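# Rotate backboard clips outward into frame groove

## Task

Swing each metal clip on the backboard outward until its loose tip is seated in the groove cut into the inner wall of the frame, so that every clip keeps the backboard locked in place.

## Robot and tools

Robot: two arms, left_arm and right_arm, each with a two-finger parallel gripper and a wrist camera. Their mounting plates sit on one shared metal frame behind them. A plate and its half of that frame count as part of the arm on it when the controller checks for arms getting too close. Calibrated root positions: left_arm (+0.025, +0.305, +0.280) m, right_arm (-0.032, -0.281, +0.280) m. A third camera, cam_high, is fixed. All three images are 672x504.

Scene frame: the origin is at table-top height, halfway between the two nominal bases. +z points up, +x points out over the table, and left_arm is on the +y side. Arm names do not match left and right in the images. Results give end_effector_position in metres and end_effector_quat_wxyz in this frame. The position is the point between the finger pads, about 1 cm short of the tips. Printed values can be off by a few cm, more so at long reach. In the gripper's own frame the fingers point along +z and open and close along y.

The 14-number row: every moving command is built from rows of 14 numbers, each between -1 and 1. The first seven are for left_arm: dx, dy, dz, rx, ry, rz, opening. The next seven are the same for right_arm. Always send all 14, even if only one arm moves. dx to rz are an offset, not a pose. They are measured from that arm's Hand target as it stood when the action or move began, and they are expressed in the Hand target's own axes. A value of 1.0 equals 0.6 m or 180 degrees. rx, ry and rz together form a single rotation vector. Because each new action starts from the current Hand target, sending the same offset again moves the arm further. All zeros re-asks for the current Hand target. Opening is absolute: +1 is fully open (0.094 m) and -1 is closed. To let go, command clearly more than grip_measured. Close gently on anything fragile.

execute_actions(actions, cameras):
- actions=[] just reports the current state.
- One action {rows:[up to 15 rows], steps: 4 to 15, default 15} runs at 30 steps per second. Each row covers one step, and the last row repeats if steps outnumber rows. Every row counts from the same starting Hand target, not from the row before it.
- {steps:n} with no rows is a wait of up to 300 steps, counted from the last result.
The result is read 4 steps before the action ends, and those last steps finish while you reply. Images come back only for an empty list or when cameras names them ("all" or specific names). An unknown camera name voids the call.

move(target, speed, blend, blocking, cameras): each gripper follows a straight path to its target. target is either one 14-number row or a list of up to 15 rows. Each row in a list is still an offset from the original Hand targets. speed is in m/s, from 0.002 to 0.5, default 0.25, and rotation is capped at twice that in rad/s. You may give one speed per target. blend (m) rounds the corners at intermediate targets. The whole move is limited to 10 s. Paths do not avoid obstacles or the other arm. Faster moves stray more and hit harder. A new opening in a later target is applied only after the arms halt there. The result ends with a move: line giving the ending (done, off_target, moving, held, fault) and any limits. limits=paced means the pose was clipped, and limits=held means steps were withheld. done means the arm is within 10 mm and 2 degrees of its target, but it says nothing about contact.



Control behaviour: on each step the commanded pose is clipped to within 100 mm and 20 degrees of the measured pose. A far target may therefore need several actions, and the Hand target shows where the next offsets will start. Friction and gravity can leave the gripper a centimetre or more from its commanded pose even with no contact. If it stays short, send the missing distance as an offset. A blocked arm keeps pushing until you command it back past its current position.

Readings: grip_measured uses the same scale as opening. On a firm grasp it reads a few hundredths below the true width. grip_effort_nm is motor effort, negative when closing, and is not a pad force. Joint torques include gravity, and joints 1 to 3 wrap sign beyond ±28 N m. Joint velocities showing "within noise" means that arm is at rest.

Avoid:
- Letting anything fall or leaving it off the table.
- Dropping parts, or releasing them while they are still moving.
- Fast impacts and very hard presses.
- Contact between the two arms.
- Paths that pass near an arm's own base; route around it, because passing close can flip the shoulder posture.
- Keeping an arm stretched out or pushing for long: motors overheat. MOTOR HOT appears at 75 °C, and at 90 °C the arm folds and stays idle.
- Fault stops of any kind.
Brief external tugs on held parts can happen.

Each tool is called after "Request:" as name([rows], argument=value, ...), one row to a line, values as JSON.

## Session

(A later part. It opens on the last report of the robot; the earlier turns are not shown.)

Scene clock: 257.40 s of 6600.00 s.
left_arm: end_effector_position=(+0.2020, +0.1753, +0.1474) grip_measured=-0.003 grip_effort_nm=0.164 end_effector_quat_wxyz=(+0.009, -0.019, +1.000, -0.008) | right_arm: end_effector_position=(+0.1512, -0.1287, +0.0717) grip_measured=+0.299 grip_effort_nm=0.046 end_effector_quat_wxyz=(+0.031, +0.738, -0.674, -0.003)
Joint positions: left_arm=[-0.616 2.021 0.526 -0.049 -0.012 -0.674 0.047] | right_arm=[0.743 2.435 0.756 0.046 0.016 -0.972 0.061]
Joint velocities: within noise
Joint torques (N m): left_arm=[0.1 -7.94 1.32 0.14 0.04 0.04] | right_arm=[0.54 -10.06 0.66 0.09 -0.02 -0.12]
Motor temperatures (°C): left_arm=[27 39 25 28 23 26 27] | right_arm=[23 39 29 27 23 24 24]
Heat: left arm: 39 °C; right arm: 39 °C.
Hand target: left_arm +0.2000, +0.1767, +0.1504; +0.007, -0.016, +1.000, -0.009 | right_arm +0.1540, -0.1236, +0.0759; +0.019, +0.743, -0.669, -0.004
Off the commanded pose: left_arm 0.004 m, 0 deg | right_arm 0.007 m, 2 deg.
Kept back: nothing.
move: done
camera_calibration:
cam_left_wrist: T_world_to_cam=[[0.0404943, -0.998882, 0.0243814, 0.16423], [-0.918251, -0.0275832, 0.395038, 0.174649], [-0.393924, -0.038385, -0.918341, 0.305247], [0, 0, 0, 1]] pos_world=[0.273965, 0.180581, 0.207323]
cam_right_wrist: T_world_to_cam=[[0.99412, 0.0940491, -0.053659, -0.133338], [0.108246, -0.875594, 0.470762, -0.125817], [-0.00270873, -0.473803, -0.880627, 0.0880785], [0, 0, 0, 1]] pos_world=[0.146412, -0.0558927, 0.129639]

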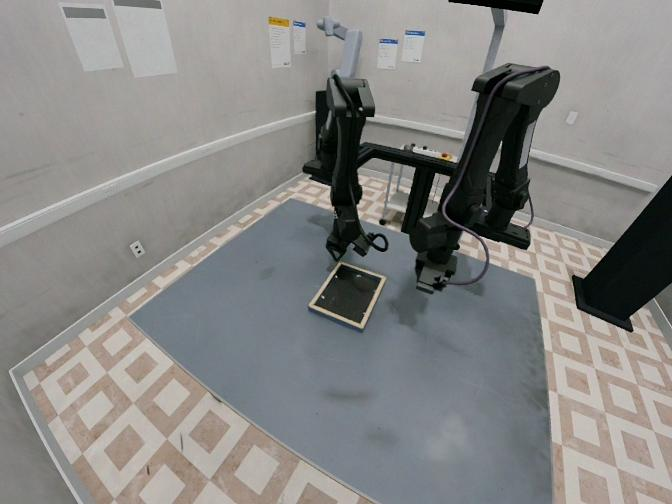

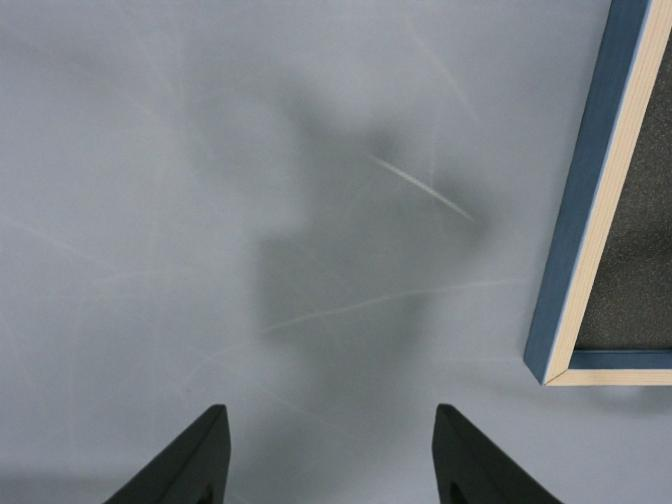

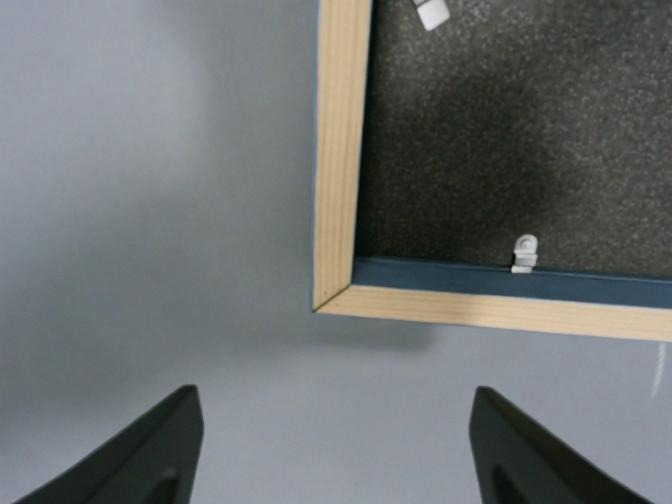

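Request:
move(target=[0,0,0,0,0,0,0,-0.1117,0.001,0.035,0,0,0.022,0.3], speed=0.15, cameras=["cam_right_wrist"])

Scene clock: 258.80 s of 6600.00 s.
left_arm: end_effector_position=(+0.2020, +0.1753, +0.1474) grip_measured=-0.003 grip_effort_nm=0.168 end_effector_quat_wxyz=(+0.009, -0.019, +1.000, -0.008) | right_arm: end_effector_position=(+0.1532, -0.0520, +0.0613) grip_measured=+0.299 grip_effort_nm=0.046 end_effector_quat_wxyz=(+0.000, +0.722, -0.692, +0.001)
Joint positions: left_arm=[-0.616 2.021 0.526 -0.049 -0.012 -0.673 0.047] | right_arm=[0.94 2.513 0.949 -0.01 0.015 -0.727 0.061]
Joint velocities: within noise
Joint torques (N m): left_arm=[0.12 -7.92 1.32 0.15 0.05 0.03] | right_arm=[0.17 -7.32 2.85 -0.03 -0.06 0.03]
Motor temperatures (°C): left_arm=[27 39 25 28 23 26 27] | right_arm=[23 39 29 27 23 24 24]
Heat: left arm: 39 °C; right arm: 39 °C.
Hand target: left_arm +0.2001, +0.1767, +0.1504; +0.007, -0.016, +1.000, -0.009 | right_arm +0.1456, -0.0575, +0.0537; +0.019, +0.720, -0.694, -0.003
Off the commanded pose: left_arm 0.004 m, 0 deg | right_arm 0.012 m, 2 deg.
Kept back: nothing.
move: off_target (right_arm)
camera_calibration:
cam_right_wrist: T_world_to_cam=[[0.998901, 0.046775, -0.00302283, -0.149373], [0.0433229, -0.896712, 0.44049, -0.0432203], [0.0178933, -0.440137, -0.897753, 0.114892], [0, 0, 0, 1]] pos_world=[0.149025, 0.0187989, 0.121731]
Images, in order (width x height): cam_right_wrist 672x504.

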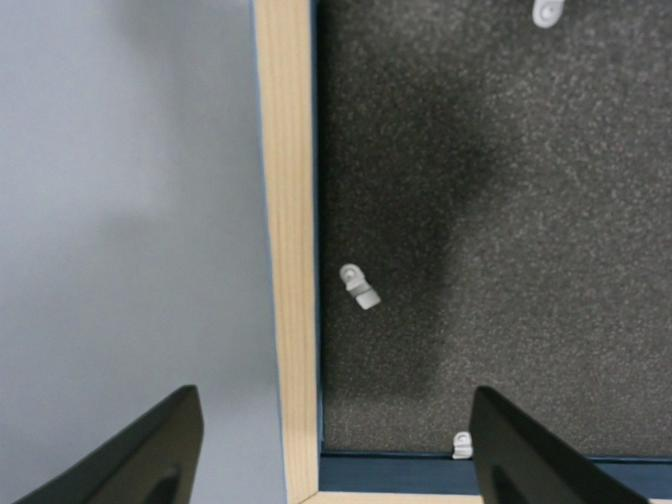

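Request:
move(target=[0,0,0,0,0,0,0,-0.008,0.0155,0.042,0,0,0,0.3], speed=0.1, cameras=["cam_right_wrist"])

Scene clock: 260.07 s of 6600.00 s.
left_arm: end_effector_position=(+0.2019, +0.1754, +0.1474) grip_measured=-0.003 grip_effort_nm=0.164 end_effector_quat_wxyz=(+0.009, -0.019, +1.000, -0.008) | right_arm: end_effector_position=(+0.1397, -0.0546, +0.0354) grip_measured=+0.299 grip_effort_nm=0.046 end_effector_quat_wxyz=(+0.016, +0.720, -0.694, +0.003)
Joint positions: left_arm=[-0.616 2.021 0.526 -0.05 -0.012 -0.673 0.047] | right_arm=[0.97 2.614 0.981 0.028 0.015 -0.69 0.061]
Joint velocities: within noise
Joint torques (N m): left_arm=[0.1 -7.9 1.33 0.14 0.04 0.03] | right_arm=[0.51 -7.68 2.4 0.13 -0.1 0.04]
Motor temperatures (°C): left_arm=[27 39 25 28 23 26 27] | right_arm=[23 39 29 27 23 24 24]
Heat: left arm: 39 °C; right arm: 39 °C.
Hand target: left_arm +0.2000, +0.1767, +0.1504; +0.007, -0.016, +1.000, -0.009 | right_arm +0.1354, -0.0536, +0.0287; +0.019, +0.720, -0.694, -0.003
Off the commanded pose: left_arm 0.004 m, 0 deg | right_arm 0.008 m, 1 deg.
Kept back: nothing.
move: done
camera_calibration:
cam_right_wrist: T_world_to_cam=[[0.998915, 0.0403949, -0.0231626, -0.135501], [0.0465278, -0.885616, 0.462081, -0.0341904], [-0.00184744, -0.462658, -0.886535, 0.0918717], [0, 0, 0, 1]] pos_world=[0.137115, 0.0176991, 0.0941077]
Images, in order (width x height): cam_right_wrist 672x504.

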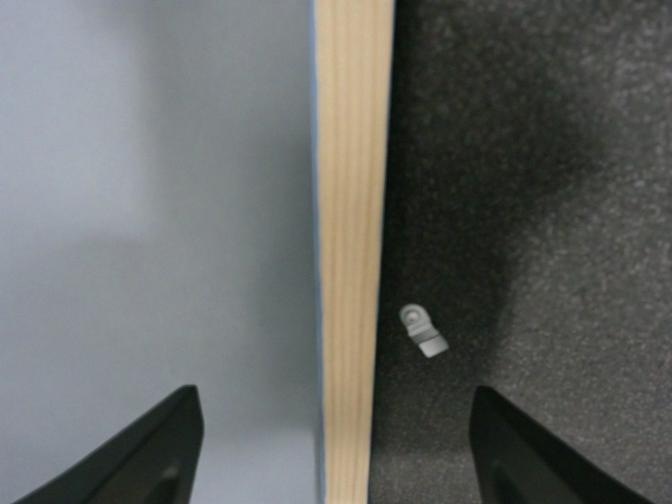

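Request:
move(target=[0,0,0,0,0,0,0,-0.0025,0,0.035,0,0,0,0.3], speed=0.08, cameras=["cam_right_wrist"])

Request:
zoom_image(camera="cam_right_wrist", region=[300, 300, 500, 500])

Scene clock: 261.00 s of 6600.00 s.
left_arm: end_effector_position=(+0.2018, +0.1753, +0.1474) grip_measured=-0.003 grip_effort_nm=0.164 end_effector_quat_wxyz=(+0.009, -0.019, +1.000, -0.008) | right_arm: end_effector_position=(+0.1398, -0.0536, +0.0200) grip_measured=+0.299 grip_effort_nm=0.042 end_effector_quat_wxyz=(+0.017, +0.718, -0.696, +0.003)
Joint positions: left_arm=[-0.616 2.021 0.526 -0.05 -0.011 -0.673 0.047] | right_arm=[0.971 2.676 1.016 0.051 0.016 -0.684 0.061]
Joint velocities: within noise
Joint torques (N m): left_arm=[0.12 -7.91 1.33 0.14 0.05 0.04] | right_arm=[0.62 -6.27 2.91 0.3 -0.1 -0.02]
Motor temperatures (°C): left_arm=[27 39 25 28 23 26 27] | right_arm=[23 39 29 27 23 24 24]
Heat: left arm: 39 °C; right arm: 39 °C.
Hand target: left_arm +0.2000, +0.1766, +0.1504; +0.007, -0.016, +1.000, -0.009 | right_arm +0.1348, -0.0526, +0.0077; +0.019, +0.720, -0.694, -0.003
Off the commanded pose: left_arm 0.004 m, 0 deg | right_arm 0.013 m, 1 deg.
Kept back: nothing.
move: off_target (right_arm)
camera_calibration:
cam_right_wrist: T_world_to_cam=[[0.999101, 0.0350629, -0.0238325, -0.136277], [0.0421219, -0.884741, 0.464176, -0.0256355], [-0.00481025, -0.464762, -0.885422, 0.0789471], [0, 0, 0, 1]] pos_world=[0.137614, 0.0187892, 0.0785531]
Images, in order (width x height): cam_right_wrist 672x504.

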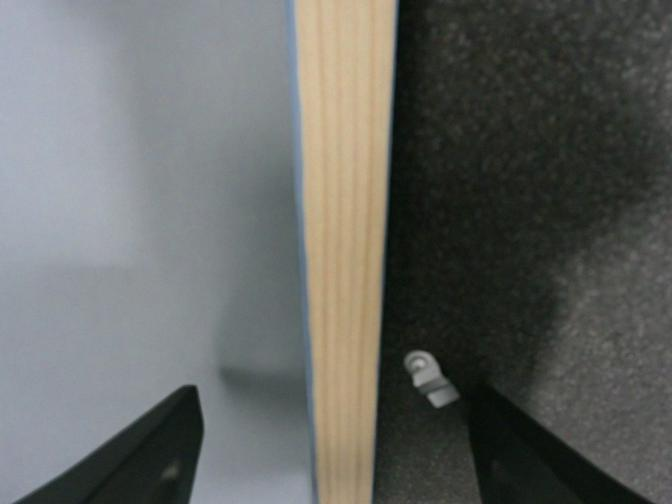

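Scaled by 2.520 from the camera's 672x504 image, which has a finer 960x720 frame.

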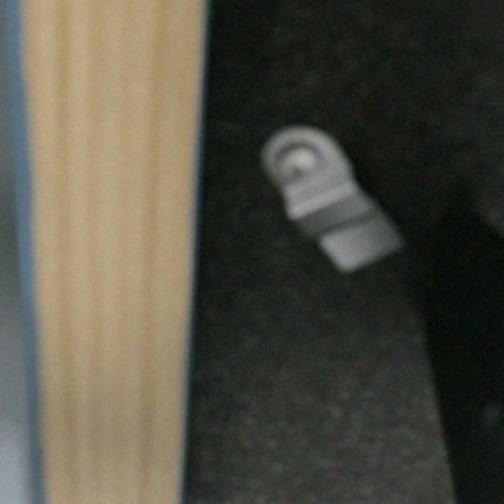

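Request:
move(target=[0,0,0,0,0,0,0,0,0,0,0,0,0,-0.1], speed=0.08, cameras=[])

Request:
move(target=[0,0,0,0,0,0,0,0,0,0,0,0,0,-0.4], speed=0.08, cameras=["cam_right_wrist"])

Request:
move(target=[0,0,0,0,0,0,0,0,0,0,0,0,0,-0.55], speed=0.08, cameras=["cam_right_wrist"])

Request:
zoom_image(camera="cam_right_wrist", region=[300, 300, 500, 500])

Scene clock: 261.97 s of 6600.00 s.
left_arm: end_effector_position=(+0.2018, +0.1753, +0.1474) grip_measured=-0.003 grip_effort_nm=0.159 end_effector_quat_wxyz=(+0.009, -0.019, +1.000, -0.008) | right_arm: end_effector_position=(+0.1434, -0.0513, +0.0195) grip_measured=-0.098 grip_effort_nm=-0.120 end_effector_quat_wxyz=(+0.011, +0.718, -0.696, +0.007)
Joint positions: left_arm=[-0.616 2.021 0.526 -0.05 -0.011 -0.673 0.047] | right_arm=[0.971 2.679 1.023 0.059 0.024 -0.683 0.042]
Joint velocities: within noise
Joint torques (N m): left_arm=[0.1 -7.92 1.33 0.15 0.05 0.03] | right_arm=[0.68 -6.46 2.37 0.28 -0.14 0]
Motor temperatures (°C): left_arm=[27 39 25 28 23 26 27] | right_arm=[23 39 29 27 23 24 24]
Heat: left arm: 39 °C; right arm: 39 °C.
Hand target: left_arm +0.2000, +0.1766, +0.1504; +0.007, -0.016, +1.000, -0.009 | right_arm +0.1348, -0.0526, +0.0077; +0.019, +0.720, -0.694, -0.003
Off the commanded pose: left_arm 0.004 m, 0 deg | right_arm 0.015 m, 1 deg.
Kept back: nothing.
move: off_target (right_arm)
No camera images: "cameras" was empty.

Scene clock: 262.67 s of 6600.00 s.
left_arm: end_effector_position=(+0.2018, +0.1753, +0.1474) grip_measured=-0.003 grip_effort_nm=0.168 end_effector_quat_wxyz=(+0.009, -0.019, +1.000, -0.008) | right_arm: end_effector_position=(+0.1455, -0.0499, +0.0194) grip_measured=-0.398 grip_effort_nm=-0.164 end_effector_quat_wxyz=(+0.007, +0.718, -0.696, +0.008)
Joint positions: left_arm=[-0.616 2.021 0.526 -0.05 -0.011 -0.673 0.047] | right_arm=[0.971 2.679 1.024 0.066 0.028 -0.683 0.028]
Joint velocities: within noise
Joint torques (N m): left_arm=[0.12 -7.94 1.35 0.14 0.05 0.04] | right_arm=[0.61 -6.48 2.24 0.19 -0.21 -0.01]
Motor temperatures (°C): left_arm=[27 39 25 28 23 26 27] | right_arm=[23 39 29 27 23 24 24]
Heat: left arm: 39 °C; right arm: 39 °C.
Hand target: left_arm +0.2000, +0.1766, +0.1504; +0.007, -0.016, +1.000, -0.009 | right_arm +0.1348, -0.0526, +0.0077; +0.019, +0.720, -0.694, -0.003
Off the commanded pose: left_arm 0.004 m, 0 deg | right_arm 0.016 m, 2 deg.
Kept back: nothing.
move: off_target (right_arm)
camera_calibration:
cam_right_wrist: T_world_to_cam=[[0.999405, 0.0344512, -0.00174039, -0.142605], [0.0314212, -0.888365, 0.458061, -0.020769], [0.0142346, -0.457843, -0.888919, 0.0778047], [0, 0, 0, 1]] pos_world=[0.142066, 0.0220848, 0.0784273]
Images, in order (width x height): cam_right_wrist 672x504.

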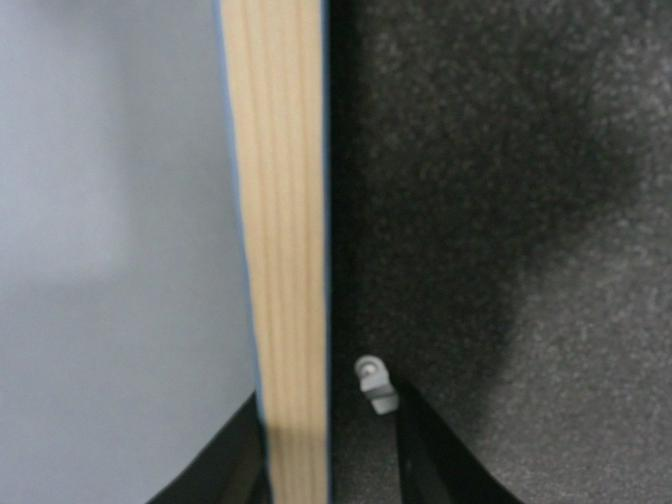

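Scene clock: 263.37 s of 6600.00 s.
left_arm: end_effector_position=(+0.2018, +0.1753, +0.1474) grip_measured=-0.003 grip_effort_nm=0.164 end_effector_quat_wxyz=(+0.009, -0.019, +1.000, -0.008) | right_arm: end_effector_position=(+0.1432, -0.0499, +0.0193) grip_measured=-0.547 grip_effort_nm=-0.188 end_effector_quat_wxyz=(+0.010, +0.717, -0.697, +0.004)
Joint positions: left_arm=[-0.616 2.021 0.526 -0.05 -0.011 -0.673 0.047] | right_arm=[0.971 2.68 1.024 0.061 0.018 -0.682 0.021]
Joint velocities: within noise
Joint torques (N m): left_arm=[0.1 -7.92 1.33 0.14 0.05 0.03] | right_arm=[0.59 -6.64 2.39 0.24 -0.08 -0.01]
Motor temperatures (°C): left_arm=[27 39 25 28 23 26 27] | right_arm=[23 39 29 27 23 24 24]
Heat: left arm: 39 °C; right arm: 39 °C.
Hand target: left_arm +0.2000, +0.1766, +0.1504; +0.007, -0.016, +1.000, -0.009 | right_arm +0.1348, -0.0526, +0.0077; +0.019, +0.720, -0.694, -0.003
Off the commanded pose: left_arm 0.004 m, 0 deg | right_arm 0.015 m, 1 deg.
Kept back: nothing.
move: off_target (right_arm)
camera_calibration:
cam_right_wrist: T_world_to_cam=[[0.999363, 0.0332122, -0.0130683, -0.140149], [0.0355168, -0.889326, 0.455893, -0.0212251], [0.00351927, -0.456066, -0.889939, 0.0794019], [0, 0, 0, 1]] pos_world=[0.140534, 0.0219912, 0.0785077]
Images, in order (width x height): cam_right_wrist 672x504.

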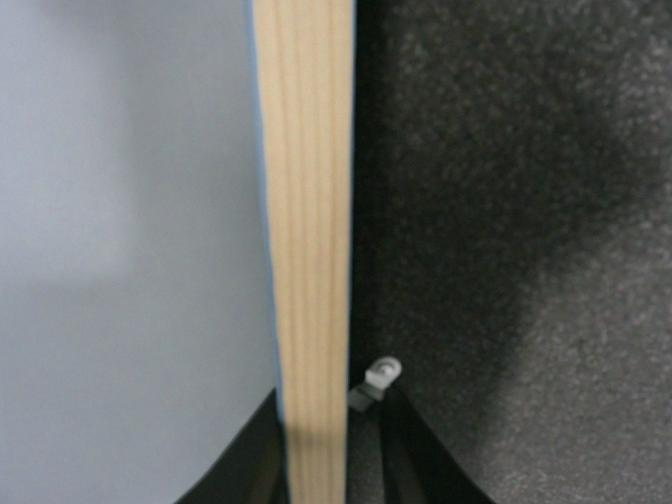

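Scaled by 2.520 from the camera's 672x504 image, which has a finer 960x720 frame.

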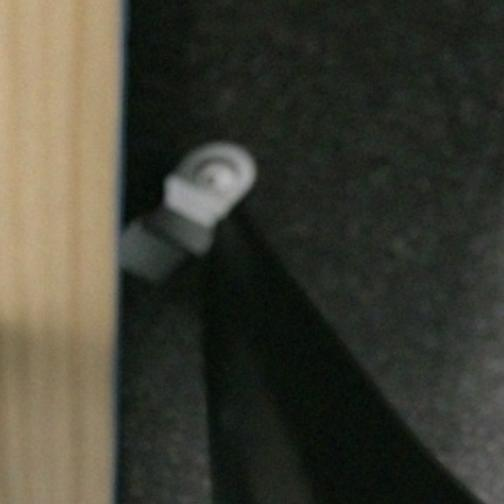

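Request:
move(target=[0,0,0,0,0,0,0,0,0,0,0,0,0,-0.62], speed=0.08, cameras=["cam_right_wrist"])

Request:
zoom_image(camera="cam_right_wrist", region=[300, 300, 450, 450])

Request:
move(target=[0,0,0,0,0,0,0,0,0,0,0,0,0,-0.66], speed=0.08, cameras=["cam_right_wrist"])

Request:
zoom_image(camera="cam_right_wrist", region=[300, 300, 450, 450])

Scene clock: 264.30 s of 6600.00 s.
left_arm: end_effector_position=(+0.2018, +0.1753, +0.1474) grip_measured=-0.003 grip_effort_nm=0.168 end_effector_quat_wxyz=(+0.009, -0.019, +1.000, -0.008) | right_arm: end_effector_position=(+0.1422, -0.0501, +0.0192) grip_measured=-0.616 grip_effort_nm=-0.237 end_effector_quat_wxyz=(+0.012, +0.717, -0.697, +0.002)
Joint positions: left_arm=[-0.616 2.021 0.526 -0.05 -0.011 -0.673 0.047] | right_arm=[0.971 2.68 1.024 0.058 0.015 -0.682 0.018]
Joint velocities: left_arm=[-0.007 0.046 -0.007 -0.051 -0.007 -0.051 0] | right_arm=[within noise]
Joint torques (N m): left_arm=[0.12 -7.92 1.32 0.15 0.05 0.03] | right_arm=[0.61 -6.52 2.18 0.23 -0.1 -0.05]
Motor temperatures (°C): left_arm=[27 39 25 28 23 26 27] | right_arm=[23 39 29 27 23 24 24]
Heat: left arm: 39 °C; right arm: 39 °C.
Hand target: left_arm +0.2001, +0.1766, +0.1504; +0.007, -0.016, +1.000, -0.009 | right_arm +0.1348, -0.0526, +0.0077; +0.019, +0.720, -0.694, -0.003
Off the commanded pose: left_arm 0.004 m, 0 deg | right_arm 0.014 m, 1 deg.
Kept back: nothing.
move: off_target (right_arm)
camera_calibration:
cam_right_wrist: T_world_to_cam=[[0.999294, 0.0331728, -0.0176573, -0.139068], [0.0375751, -0.889172, 0.456027, -0.0216769], [-0.00057272, -0.456368, -0.889791, 0.0797664], [0, 0, 0, 1]] pos_world=[0.13983, 0.0217416, 0.078405]
Images, in order (width x height): cam_right_wrist 672x504.

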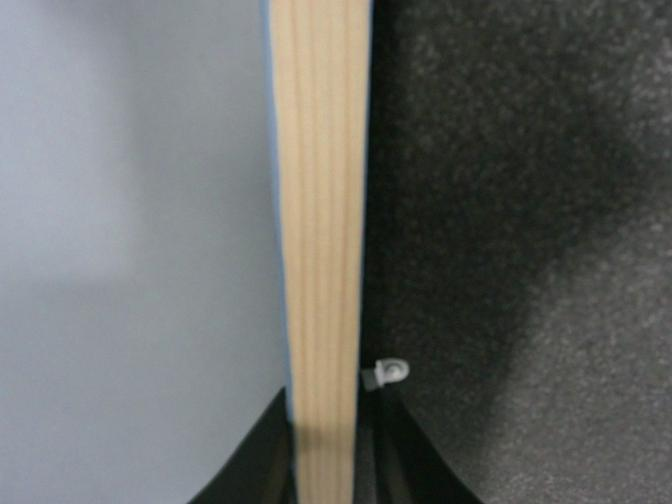

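Scaled by 3.360 from the camera's 672x504 image, which has a finer 960x720 frame.

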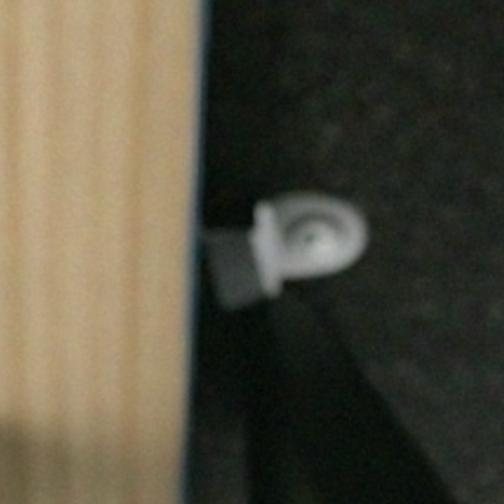

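Scene clock: 265.00 s of 6600.00 s.
left_arm: end_effector_position=(+0.2018, +0.1754, +0.1474) grip_measured=-0.003 grip_effort_nm=0.164 end_effector_quat_wxyz=(+0.009, -0.019, +1.000, -0.008) | right_arm: end_effector_position=(+0.1416, -0.0505, +0.0192) grip_measured=-0.658 grip_effort_nm=-0.173 end_effector_quat_wxyz=(+0.013, +0.717, -0.697, +0.002)
Joint positions: left_arm=[-0.616 2.021 0.526 -0.05 -0.011 -0.673 0.047] | right_arm=[0.971 2.68 1.024 0.056 0.013 -0.681 0.016]
Joint velocities: within noise
Joint torques (N m): left_arm=[0.12 -7.92 1.32 0.14 0.04 0.03] | right_arm=[0.54 -6.61 2.25 0.26 -0.06 -0.01]
Motor temperatures (°C): left_arm=[27 39 25 28 23 26 27] | right_arm=[23 39 29 27 23 24 24]
Heat: left arm: 39 °C; right arm: 39 °C.
Hand target: left_arm +0.2000, +0.1767, +0.1504; +0.007, -0.016, +1.000, -0.009 | right_arm +0.1348, -0.0526, +0.0077; +0.019, +0.720, -0.694, -0.003
Off the commanded pose: left_arm 0.004 m, 0 deg | right_arm 0.014 m, 1 deg.
Kept back: nothing.
move: off_target (right_arm)
camera_calibration:
cam_right_wrist: T_world_to_cam=[[0.999258, 0.0327721, -0.0202262, -0.138456], [0.038395, -0.888533, 0.457204, -0.0221284], [-0.00298814, -0.457641, -0.889132, 0.0798621], [0, 0, 0, 1]] pos_world=[0.139441, 0.0214238, 0.0783247]
Images, in order (width x height): cam_right_wrist 672x504.

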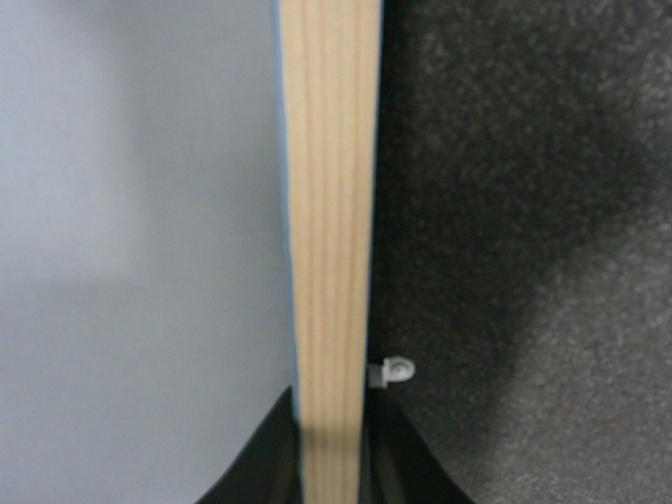

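Scaled by 3.360 from the camera's 672x504 image, which has a finer 960x720 frame.

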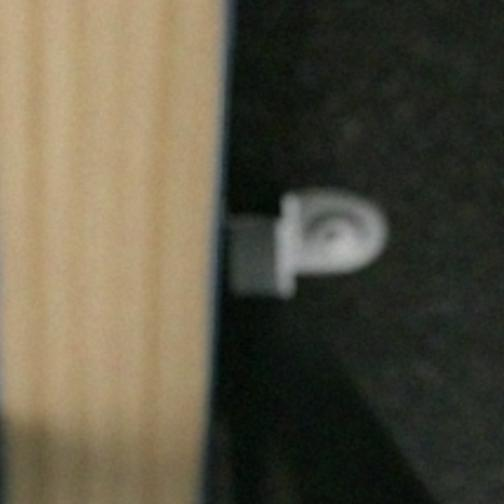

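Request:
move(target=[0,0,0,0,0,0,0,0,0,0,0,0,0,-0.2], speed=0.08, cameras=[])

Request:
move([
  [0,0,0,0,0,0,0,0,0,-0.08,0,0,0,0],
  [0,0,0,0,0,0,0,-0.033,-0.15,-0.35,0,0,0,0],
], speed=[0.08,0.2])

Scene clock: 265.93 s of 6600.00 s.
left_arm: end_effector_position=(+0.2018, +0.1754, +0.1474) grip_measured=-0.003 grip_effort_nm=0.168 end_effector_quat_wxyz=(+0.009, -0.019, +1.000, -0.008) | right_arm: end_effector_position=(+0.1389, -0.0504, +0.0192) grip_measured=-0.202 grip_effort_nm=0.061 end_effector_quat_wxyz=(+0.016, +0.719, -0.695, -0.001)
Joint positions: left_arm=[-0.616 2.021 0.526 -0.05 -0.011 -0.673 0.047] | right_arm=[0.975 2.68 1.024 0.049 0.007 -0.681 0.037]
Joint velocities: within noise
Joint torques (N m): left_arm=[0.09 -7.92 1.33 0.15 0.05 0.04] | right_arm=[0.44 -6.34 2.22 0.31 -0.04 -0.01]
Motor temperatures (°C): left_arm=[27 39 25 28 23 26 27] | right_arm=[23 39 29 27 23 24 24]
Heat: left arm: 39 °C; right arm: 39 °C.
Hand target: left_arm +0.2000, +0.1766, +0.1504; +0.007, -0.016, +1.000, -0.009 | right_arm +0.1348, -0.0526, +0.0077; +0.019, +0.720, -0.694, -0.003
Off the commanded pose: left_arm 0.004 m, 0 deg | right_arm 0.013 m, 0 deg.
Kept back: nothing.
move: off_target (right_arm)
No camera images: "cameras" was empty.

Scene clock: 268.23 s of 6600.00 s.
left_arm: end_effector_position=(+0.2018, +0.1754, +0.1474) grip_measured=-0.003 grip_effort_nm=0.164 end_effector_quat_wxyz=(+0.009, -0.019, +1.000, -0.008) | right_arm: end_effector_position=(+0.2261, -0.0251, +0.2074) grip_measured=-0.001 grip_effort_nm=0.042 end_effector_quat_wxyz=(+0.023, +0.719, -0.695, -0.006)
Joint positions: left_arm=[-0.616 2.021 0.526 -0.05 -0.011 -0.673 0.047] | right_arm=[0.83 2.207 1.303 -0.713 0.002 -0.828 0.047]
Joint velocities: within noise
Joint torques (N m): left_arm=[0.1 -7.94 1.31 0.15 0.05 0.04] | right_arm=[-0.13 -11.58 6.2 -0.16 0.05 -0.06]
Motor temperatures (°C): left_arm=[27 39 25 28 23 26 27] | right_arm=[23 39 29 27 23 24 24]
Heat: left arm: 39 °C; right arm: 39 °C.
Hand target: left_arm +0.2000, +0.1766, +0.1504; +0.007, -0.016, +1.000, -0.009 | right_arm +0.2303, -0.0249, +0.2142; +0.019, +0.720, -0.694, -0.003
Off the commanded pose: left_arm 0.004 m, 0 deg | right_arm 0.008 m, 1 deg.
Kept back: nothing.
move: done
camera_calibration:
cam_left_wrist: T_world_to_cam=[[0.0401138, -0.998902, 0.0241944, 0.164403], [-0.917932, -0.0272756, 0.3958, 0.174245], [-0.394705, -0.0380858, -0.918018, 0.305226], [0, 0, 0, 1]] pos_world=[0.273824, 0.1806, 0.20726]
cam_right_wrist: T_world_to_cam=[[0.998232, 0.0381489, -0.0455801, -0.214227], [0.0548373, -0.886927, 0.458643, -0.0928153], [-0.0229295, -0.460332, -0.887451, 0.263151], [0, 0, 0, 1]] pos_world=[0.224972, 0.0469889, 0.266338]

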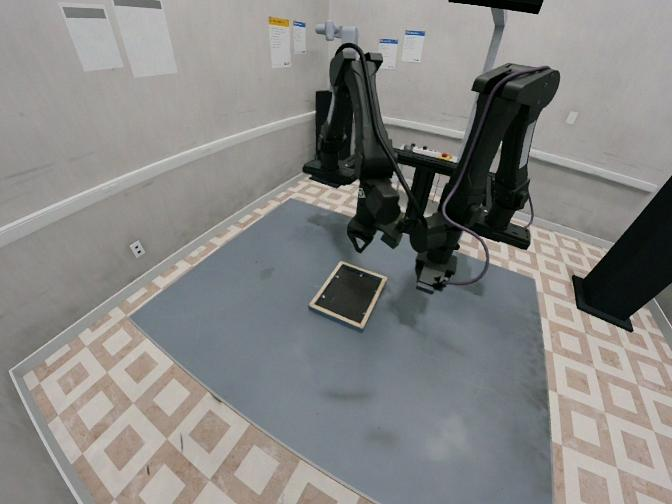

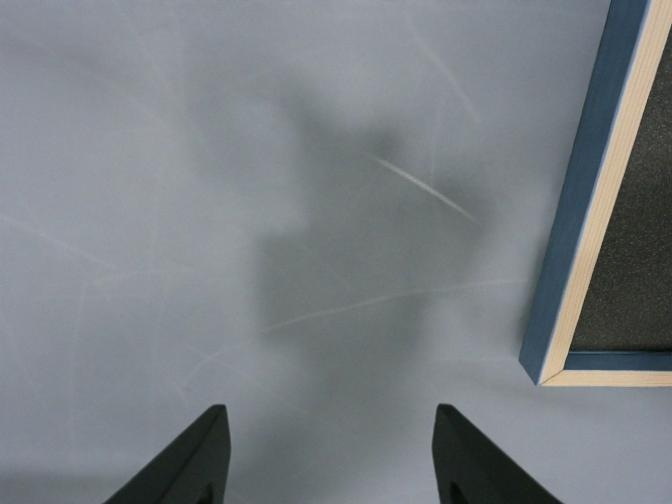

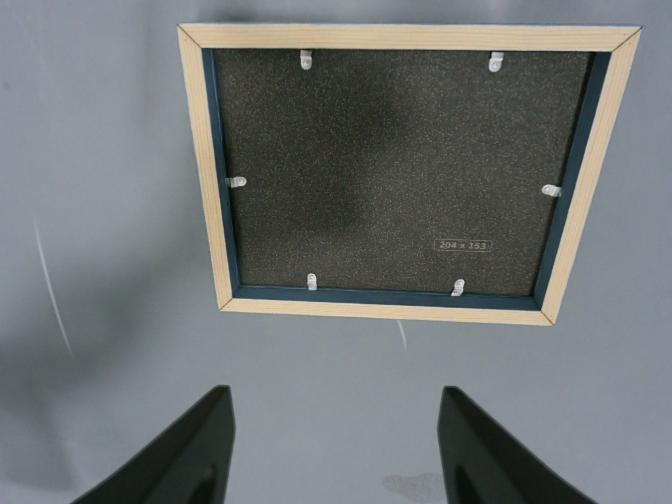

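Request:
zoom_image(camera="cam_right_wrist", region=[430, 250, 490, 310])

Request:
zoom_image(camera="cam_right_wrist", region=[285, 250, 345, 310])

Request:
zoom_image(camera="cam_right_wrist", region=[525, 160, 585, 220])

Request:
zoom_image(camera="cam_right_wrist", region=[465, 30, 525, 90])

Request:
zoom_image(camera="cam_right_wrist", region=[275, 30, 335, 90])

Request:
zoom_image(camera="cam_right_wrist", region=[205, 150, 265, 210])

Scaled by 8.400 from the camera's 672x504 image, which has a finer 960x720 frame.

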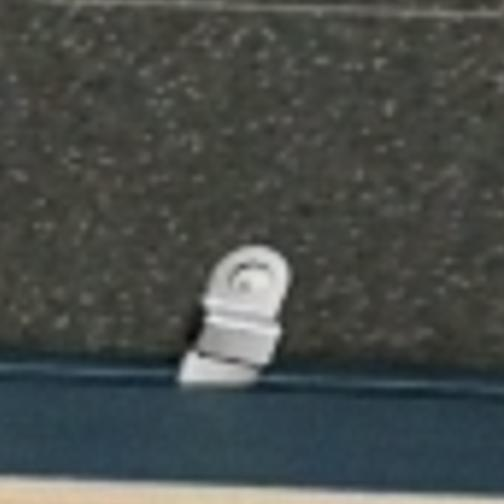

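Scaled by 8.400 from the camera's 672x504 image, which has a finer 960x720 frame.

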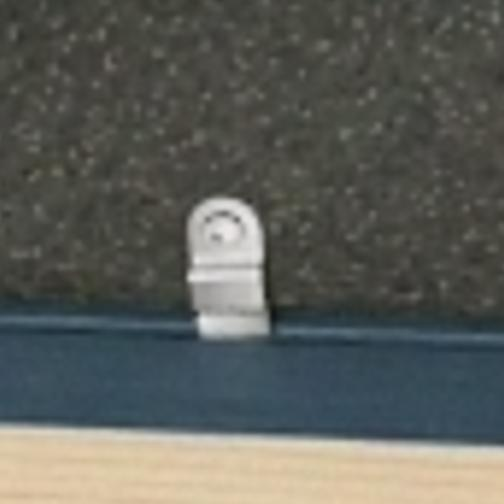

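Scaled by 8.400 from the camera's 672x504 image, which has a finer 960x720 frame.

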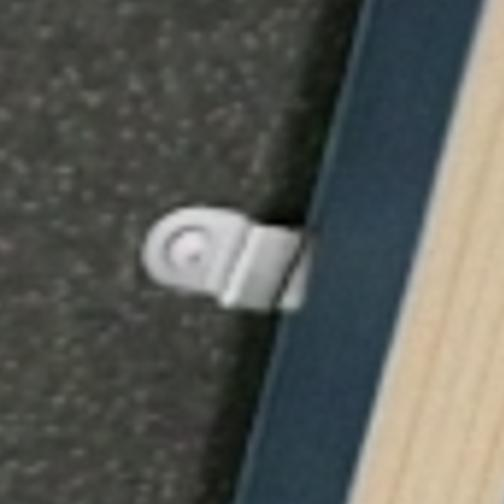

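Scaled by 8.400 from the camera's 672x504 image, which has a finer 960x720 frame.

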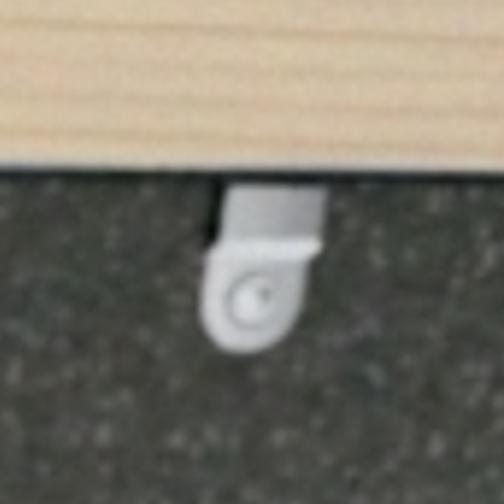

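Scaled by 8.400 from the camera's 672x504 image, which has a finer 960x720 frame.

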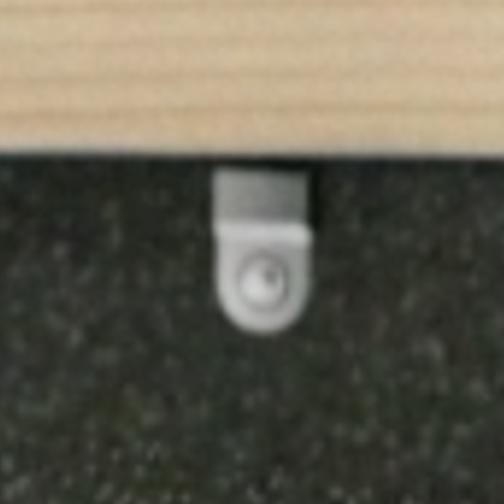

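Scaled by 8.400 from the camera's 672x504 image, which has a finer 960x720 frame.

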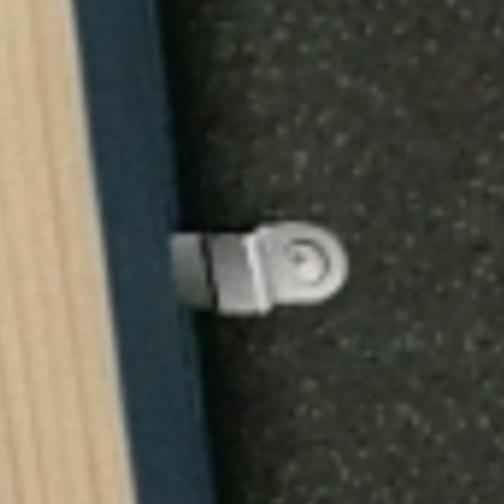

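Request:
move(target=[0,0,0,0,0,0,0,0.12,-0.11,0.2,0,0,0.49,-0.1], speed=0.25, cameras=["cam_right_wrist"])

Scene clock: 272.77 s of 6600.00 s.
left_arm: end_effector_position=(+0.2017, +0.1754, +0.1474) grip_measured=-0.003 grip_effort_nm=0.168 end_effector_quat_wxyz=(+0.009, -0.019, +1.000, -0.008) | right_arm: end_effector_position=(+0.2914, -0.0944, +0.1022) grip_measured=-0.098 grip_effort_nm=-0.115 end_effector_quat_wxyz=(-0.019, -0.040, +0.999, -0.004)
Joint positions: left_arm=[-0.616 2.021 0.526 -0.05 -0.011 -0.673 0.047] | right_arm=[0.569 2.51 1.335 -0.431 0.004 0.436 0.042]
Joint velocities: within noise
Joint torques (N m): left_arm=[0.12 -7.92 1.33 0.15 0.05 0.04] | right_arm=[-0.12 -9.22 5.35 0.14 0.13 0.11]
Motor temperatures (°C): left_arm=[27 39 25 28 23 26 27] | right_arm=[23 39 29 27 23 24 24]
Heat: left arm: 39 °C; right arm: 39 °C.
Hand target: left_arm +0.2000, +0.1767, +0.1504; +0.007, -0.016, +1.000, -0.009 | right_arm +0.2952, -0.0972, +0.0938; -0.016, -0.034, +0.999, -0.011
Off the commanded pose: left_arm 0.004 m, 0 deg | right_arm 0.010 m, 1 deg.
Kept back: nothing.
move: done
camera_calibration:
cam_right_wrist: T_world_to_cam=[[0.0845982, -0.996411, 0.0027167, -0.117945], [-0.877981, -0.0732533, 0.473057, 0.237605], [-0.471161, -0.042405, -0.881027, 0.308865], [0, 0, 0, 1]] pos_world=[0.364116, -0.087019, 0.160038]
Images, in order (width x height): cam_right_wrist 672x504.

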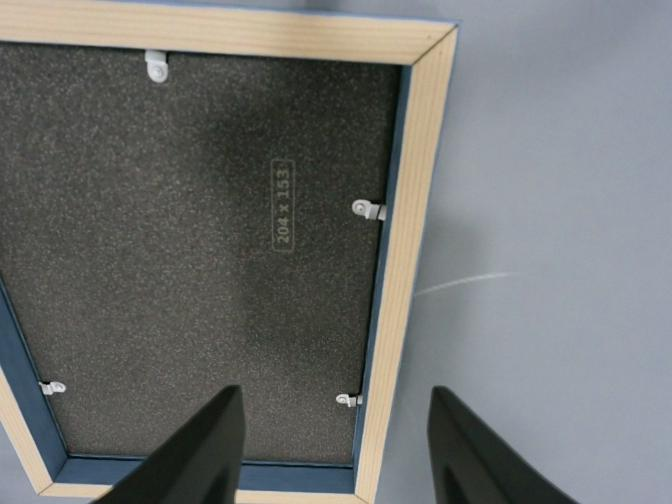

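Request:
move(target=[0,0,0,0,0,0,0,0.0122,-0.0315,0.088,0,0,0.013,-0.1], speed=0.15, cameras=["cam_right_wrist"])

Scene clock: 274.07 s of 6600.00 s.
left_arm: end_effector_position=(+0.2017, +0.1754, +0.1474) grip_measured=-0.003 grip_effort_nm=0.168 end_effector_quat_wxyz=(+0.009, -0.019, +1.000, -0.008) | right_arm: end_effector_position=(+0.2935, -0.1107, +0.0512) grip_measured=-0.098 grip_effort_nm=-0.115 end_effector_quat_wxyz=(-0.011, -0.017, +1.000, -0.001)
Joint positions: left_arm=[-0.616 2.021 0.526 -0.05 -0.011 -0.673 0.047] | right_arm=[0.527 2.651 1.335 -0.272 0.006 0.44 0.042]
Joint velocities: within noise
Joint torques (N m): left_arm=[0.12 -7.91 1.32 0.15 0.04 0.03] | right_arm=[-0.09 -9.63 2.61 0.22 0.14 0.07]
Motor temperatures (°C): left_arm=[27 39 25 28 23 26 27] | right_arm=[23 39 29 27 23 24 24]
Heat: left arm: 39 °C; right arm: 39 °C.
Hand target: left_arm +0.2000, +0.1767, +0.1504; +0.007, -0.016, +1.000, -0.009 | right_arm +0.2875, -0.1176, +0.0417; -0.015, -0.014, +1.000, -0.011
Off the commanded pose: left_arm 0.004 m, 0 deg | right_arm 0.013 m, 1 deg.
Kept back: nothing.
move: off_target (right_arm)
camera_calibration:
cam_right_wrist: T_world_to_cam=[[0.0387382, -0.999247, -0.00228571, -0.120785], [-0.888136, -0.0354788, 0.458209, 0.27029], [-0.457945, -0.0157202, -0.888841, 0.26366], [0, 0, 0, 1]] pos_world=[0.365476, -0.106959, 0.110226]
Images, in order (width x height): cam_right_wrist 672x504.

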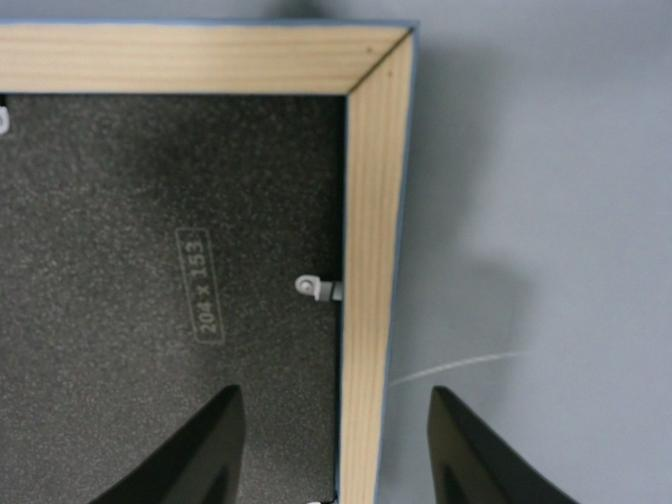

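Request:
move(target=[0,0,0,0,0,0,0,-0.0028,0.001,0.0557,0,0,0,-0.1], speed=0.1, cameras=["cam_right_wrist"])

Request:
zoom_image(camera="cam_right_wrist", region=[220, 330, 340, 450])

Scene clock: 275.13 s of 6600.00 s.
left_arm: end_effector_position=(+0.2017, +0.1754, +0.1474) grip_measured=-0.003 grip_effort_nm=0.164 end_effector_quat_wxyz=(+0.009, -0.019, +1.000, -0.008) | right_arm: end_effector_position=(+0.2889, -0.1128, +0.0206) grip_measured=-0.099 grip_effort_nm=-0.095 end_effector_quat_wxyz=(-0.017, -0.017, +1.000, -0.004)
Joint positions: left_arm=[-0.616 2.021 0.526 -0.05 -0.011 -0.673 0.047] | right_arm=[0.527 2.752 1.379 -0.229 0.006 0.44 0.042]
Joint velocities: within noise
Joint torques (N m): left_arm=[0.1 -7.94 1.31 0.15 0.04 0.04] | right_arm=[-0.2 -8.77 4 0.28 0.13 0.04]
Motor temperatures (°C): left_arm=[27 39 25 28 23 26 27] | right_arm=[23 39 29 27 23 24 24]
Heat: left arm: 39 °C; right arm: 39 °C.
Hand target: left_arm +0.2000, +0.1766, +0.1504; +0.007, -0.016, +1.000, -0.009 | right_arm +0.2882, -0.1177, +0.0083; -0.015, -0.014, +1.000, -0.011
Off the commanded pose: left_arm 0.004 m, 0 deg | right_arm 0.013 m, 1 deg.
Kept back: nothing.
move: off_target (right_arm)
camera_calibration:
cam_right_wrist: T_world_to_cam=[[0.0385676, -0.999248, 0.00401456, -0.122912], [-0.882397, -0.0321716, 0.469405, 0.278551], [-0.468923, -0.0216463, -0.882974, 0.236748], [0, 0, 0, 1]] pos_world=[0.36155, -0.108733, 0.0787826]
Images, in order (width x height): cam_right_wrist 672x504.

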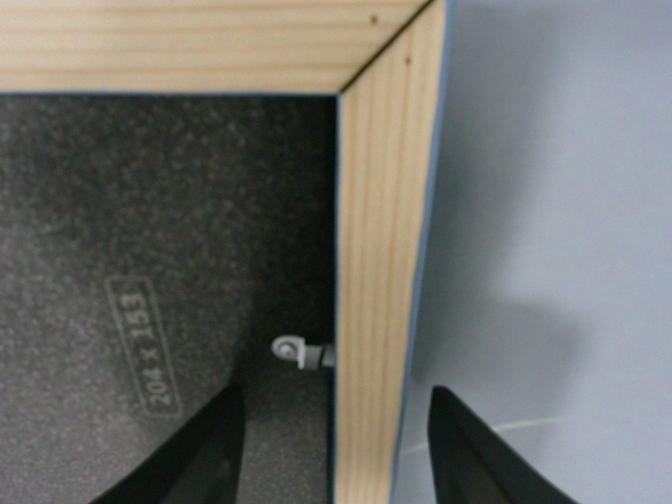

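Scaled by 4.200 from the camera's 672x504 image, which has a finer 960x720 frame.

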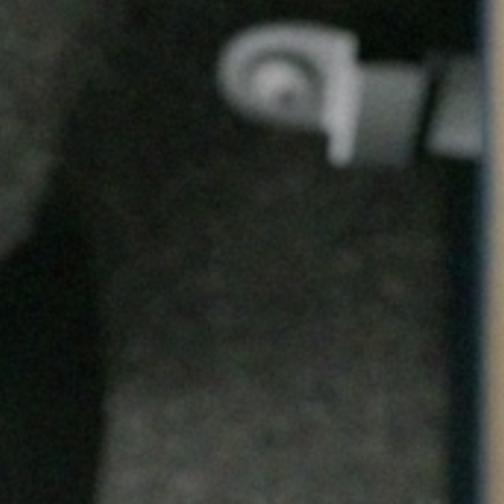

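Request:
move([
  [0,0,0,0,0,0,0,0,0,-0.045,0,0,0,-0.1],
  [0,0,0,0,0,0,0,-0.007,-0.004,-0.045,0,0,0,-0.1],
  [0,0,0,0,0,0,0,-0.007,-0.004,0,0,0,0,-0.1],
], speed=0.08, cameras=["cam_right_wrist"])

Request:
zoom_image(camera="cam_right_wrist", region=[240, 330, 360, 450])

Scene clock: 276.47 s of 6600.00 s.
left_arm: end_effector_position=(+0.2017, +0.1754, +0.1474) grip_measured=-0.003 grip_effort_nm=0.164 end_effector_quat_wxyz=(+0.009, -0.019, +1.000, -0.008) | right_arm: end_effector_position=(+0.2965, -0.1129, +0.0205) grip_measured=-0.099 grip_effort_nm=-0.105 end_effector_quat_wxyz=(-0.010, -0.014, +1.000, -0.001)
Joint positions: left_arm=[-0.616 2.021 0.526 -0.05 -0.011 -0.673 0.047] | right_arm=[0.518 2.757 1.395 -0.225 0.007 0.437 0.042]
Joint velocities: within noise
Joint torques (N m): left_arm=[0.1 -7.92 1.33 0.15 0.04 0.03] | right_arm=[-0.24 -8.91 4.04 0.17 0.16 -0.09]
Motor temperatures (°C): left_arm=[27 39 25 28 23 26 27] | right_arm=[23 39 29 27 23 24 24]
Heat: left arm: 39 °C; right arm: 39 °C.
Hand target: left_arm +0.2000, +0.1766, +0.1504; +0.007, -0.016, +1.000, -0.009 | right_arm +0.2924, -0.1200, +0.0081; -0.015, -0.014, +1.000, -0.011
Off the commanded pose: left_arm 0.004 m, 0 deg | right_arm 0.015 m, 1 deg.
Kept back: nothing.
move: off_target (right_arm)
camera_calibration:
cam_right_wrist: T_world_to_cam=[[0.0318828, -0.99949, -0.00189514, -0.121237], [-0.888776, -0.0292184, 0.45741, 0.287853], [-0.457232, -0.0128991, -0.889254, 0.237878], [0, 0, 0, 1]] pos_world=[0.368467, -0.109696, 0.0796373]
Images, in order (width x height): cam_right_wrist 672x504.

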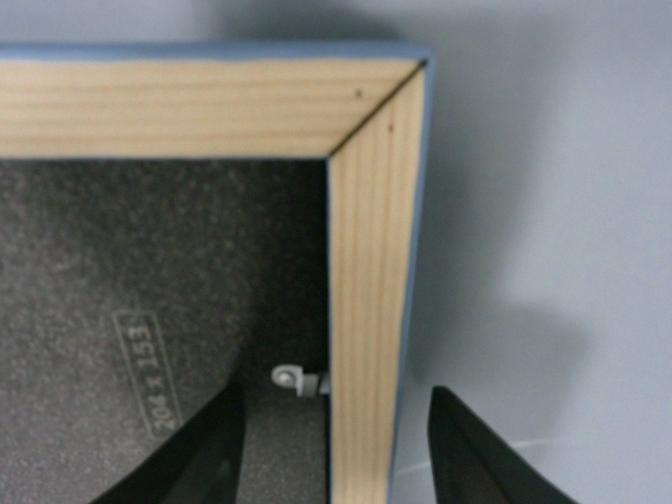

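Scaled by 4.200 from the camera's 672x504 image, which has a finer 960x720 frame.

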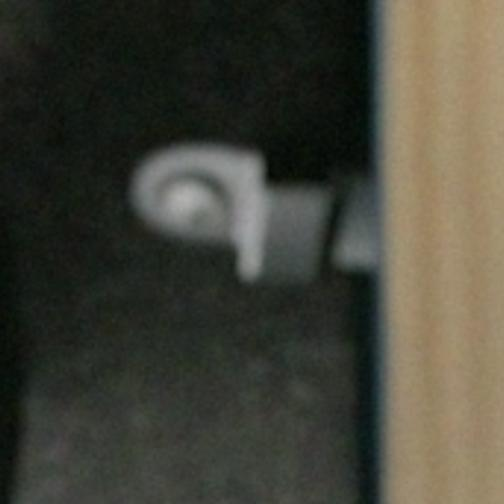

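Request:
move(target=[0,0,0,0,0,0,0,0,0,0,0,0,0,-0.5], speed=0.08, cameras=[])

Request:
move(target=[0,0,0,0,0,0,0,0,0,0,0,0,0,-0.6], speed=0.08, cameras=["cam_right_wrist"])

Request:
zoom_image(camera="cam_right_wrist", region=[240, 330, 360, 450])

Scene clock: 277.40 s of 6600.00 s.
left_arm: end_effector_position=(+0.2017, +0.1754, +0.1474) grip_measured=-0.003 grip_effort_nm=0.164 end_effector_quat_wxyz=(+0.009, -0.019, +1.000, -0.008) | right_arm: end_effector_position=(+0.2967, -0.1131, +0.0205) grip_measured=-0.498 grip_effort_nm=-0.129 end_effector_quat_wxyz=(-0.010, -0.014, +1.000, -0.001)
Joint positions: left_arm=[-0.616 2.021 0.526 -0.05 -0.011 -0.673 0.047] | right_arm=[0.517 2.757 1.395 -0.225 0.007 0.436 0.024]
Joint velocities: within noise
Joint torques (N m): left_arm=[0.1 -7.92 1.32 0.15 0.04 0.04] | right_arm=[-0.27 -8.81 3.96 0.18 0.12 -0.08]
Motor temperatures (°C): left_arm=[27 39 25 28 23 26 27] | right_arm=[23 39 29 27 23 24 24]
Heat: left arm: 39 °C; right arm: 39 °C.
Hand target: left_arm +0.2000, +0.1766, +0.1504; +0.007, -0.016, +1.000, -0.009 | right_arm +0.2924, -0.1200, +0.0081; -0.016, -0.013, +1.000, -0.011
Off the commanded pose: left_arm 0.004 m, 0 deg | right_arm 0.015 m, 1 deg.
Kept back: nothing.
move: off_target (right_arm)
No camera images: "cameras" was empty.

Scene clock: 278.10 s of 6600.00 s.
left_arm: end_effector_position=(+0.2017, +0.1754, +0.1474) grip_measured=-0.003 grip_effort_nm=0.168 end_effector_quat_wxyz=(+0.009, -0.019, +1.000, -0.008) | right_arm: end_effector_position=(+0.2967, -0.1145, +0.0205) grip_measured=-0.597 grip_effort_nm=-0.173 end_effector_quat_wxyz=(-0.010, -0.015, +1.000, -0.003)
Joint positions: left_arm=[-0.616 2.021 0.526 -0.05 -0.011 -0.673 0.047] | right_arm=[0.515 2.757 1.395 -0.227 0.01 0.432 0.019]
Joint velocities: within noise
Joint torques (N m): left_arm=[0.1 -7.91 1.35 0.15 0.04 0.04] | right_arm=[-0.16 -8.77 3.86 0.19 0.09 -0.03]
Motor temperatures (°C): left_arm=[27 39 25 28 23 26 27] | right_arm=[23 39 29 27 23 24 24]
Heat: left arm: 39 °C; right arm: 39 °C.
Hand target: left_arm +0.2000, +0.1766, +0.1504; +0.007, -0.016, +1.000, -0.009 | right_arm +0.2924, -0.1200, +0.0081; -0.016, -0.013, +1.000, -0.011
Off the commanded pose: left_arm 0.004 m, 0 deg | right_arm 0.014 m, 1 deg.
Kept back: nothing.
move: off_target (right_arm)
camera_calibration:
cam_right_wrist: T_world_to_cam=[[0.0342783, -0.999409, 0.00245002, -0.123652], [-0.888528, -0.0293527, 0.457883, 0.28786], [-0.457541, -0.0178724, -0.889009, 0.23745], [0, 0, 0, 1]] pos_world=[0.368654, -0.110886, 0.0795917]
Images, in order (width x height): cam_right_wrist 672x504.

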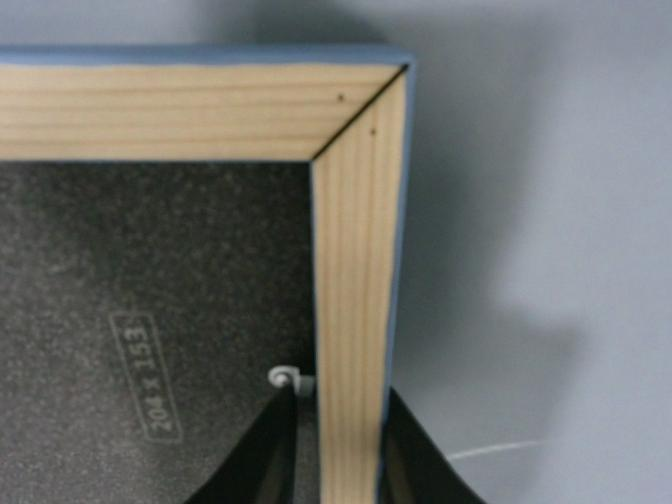

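Scaled by 4.200 from the camera's 672x504 image, which has a finer 960x720 frame.

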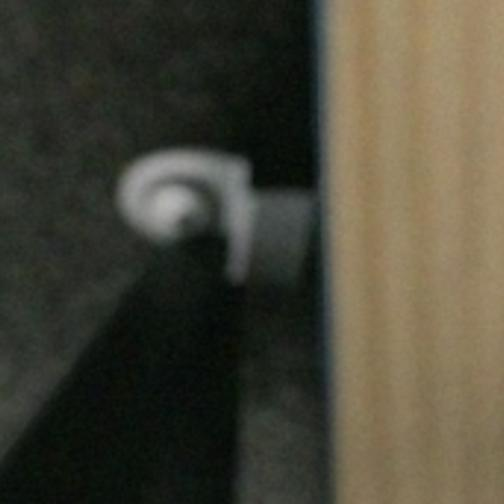

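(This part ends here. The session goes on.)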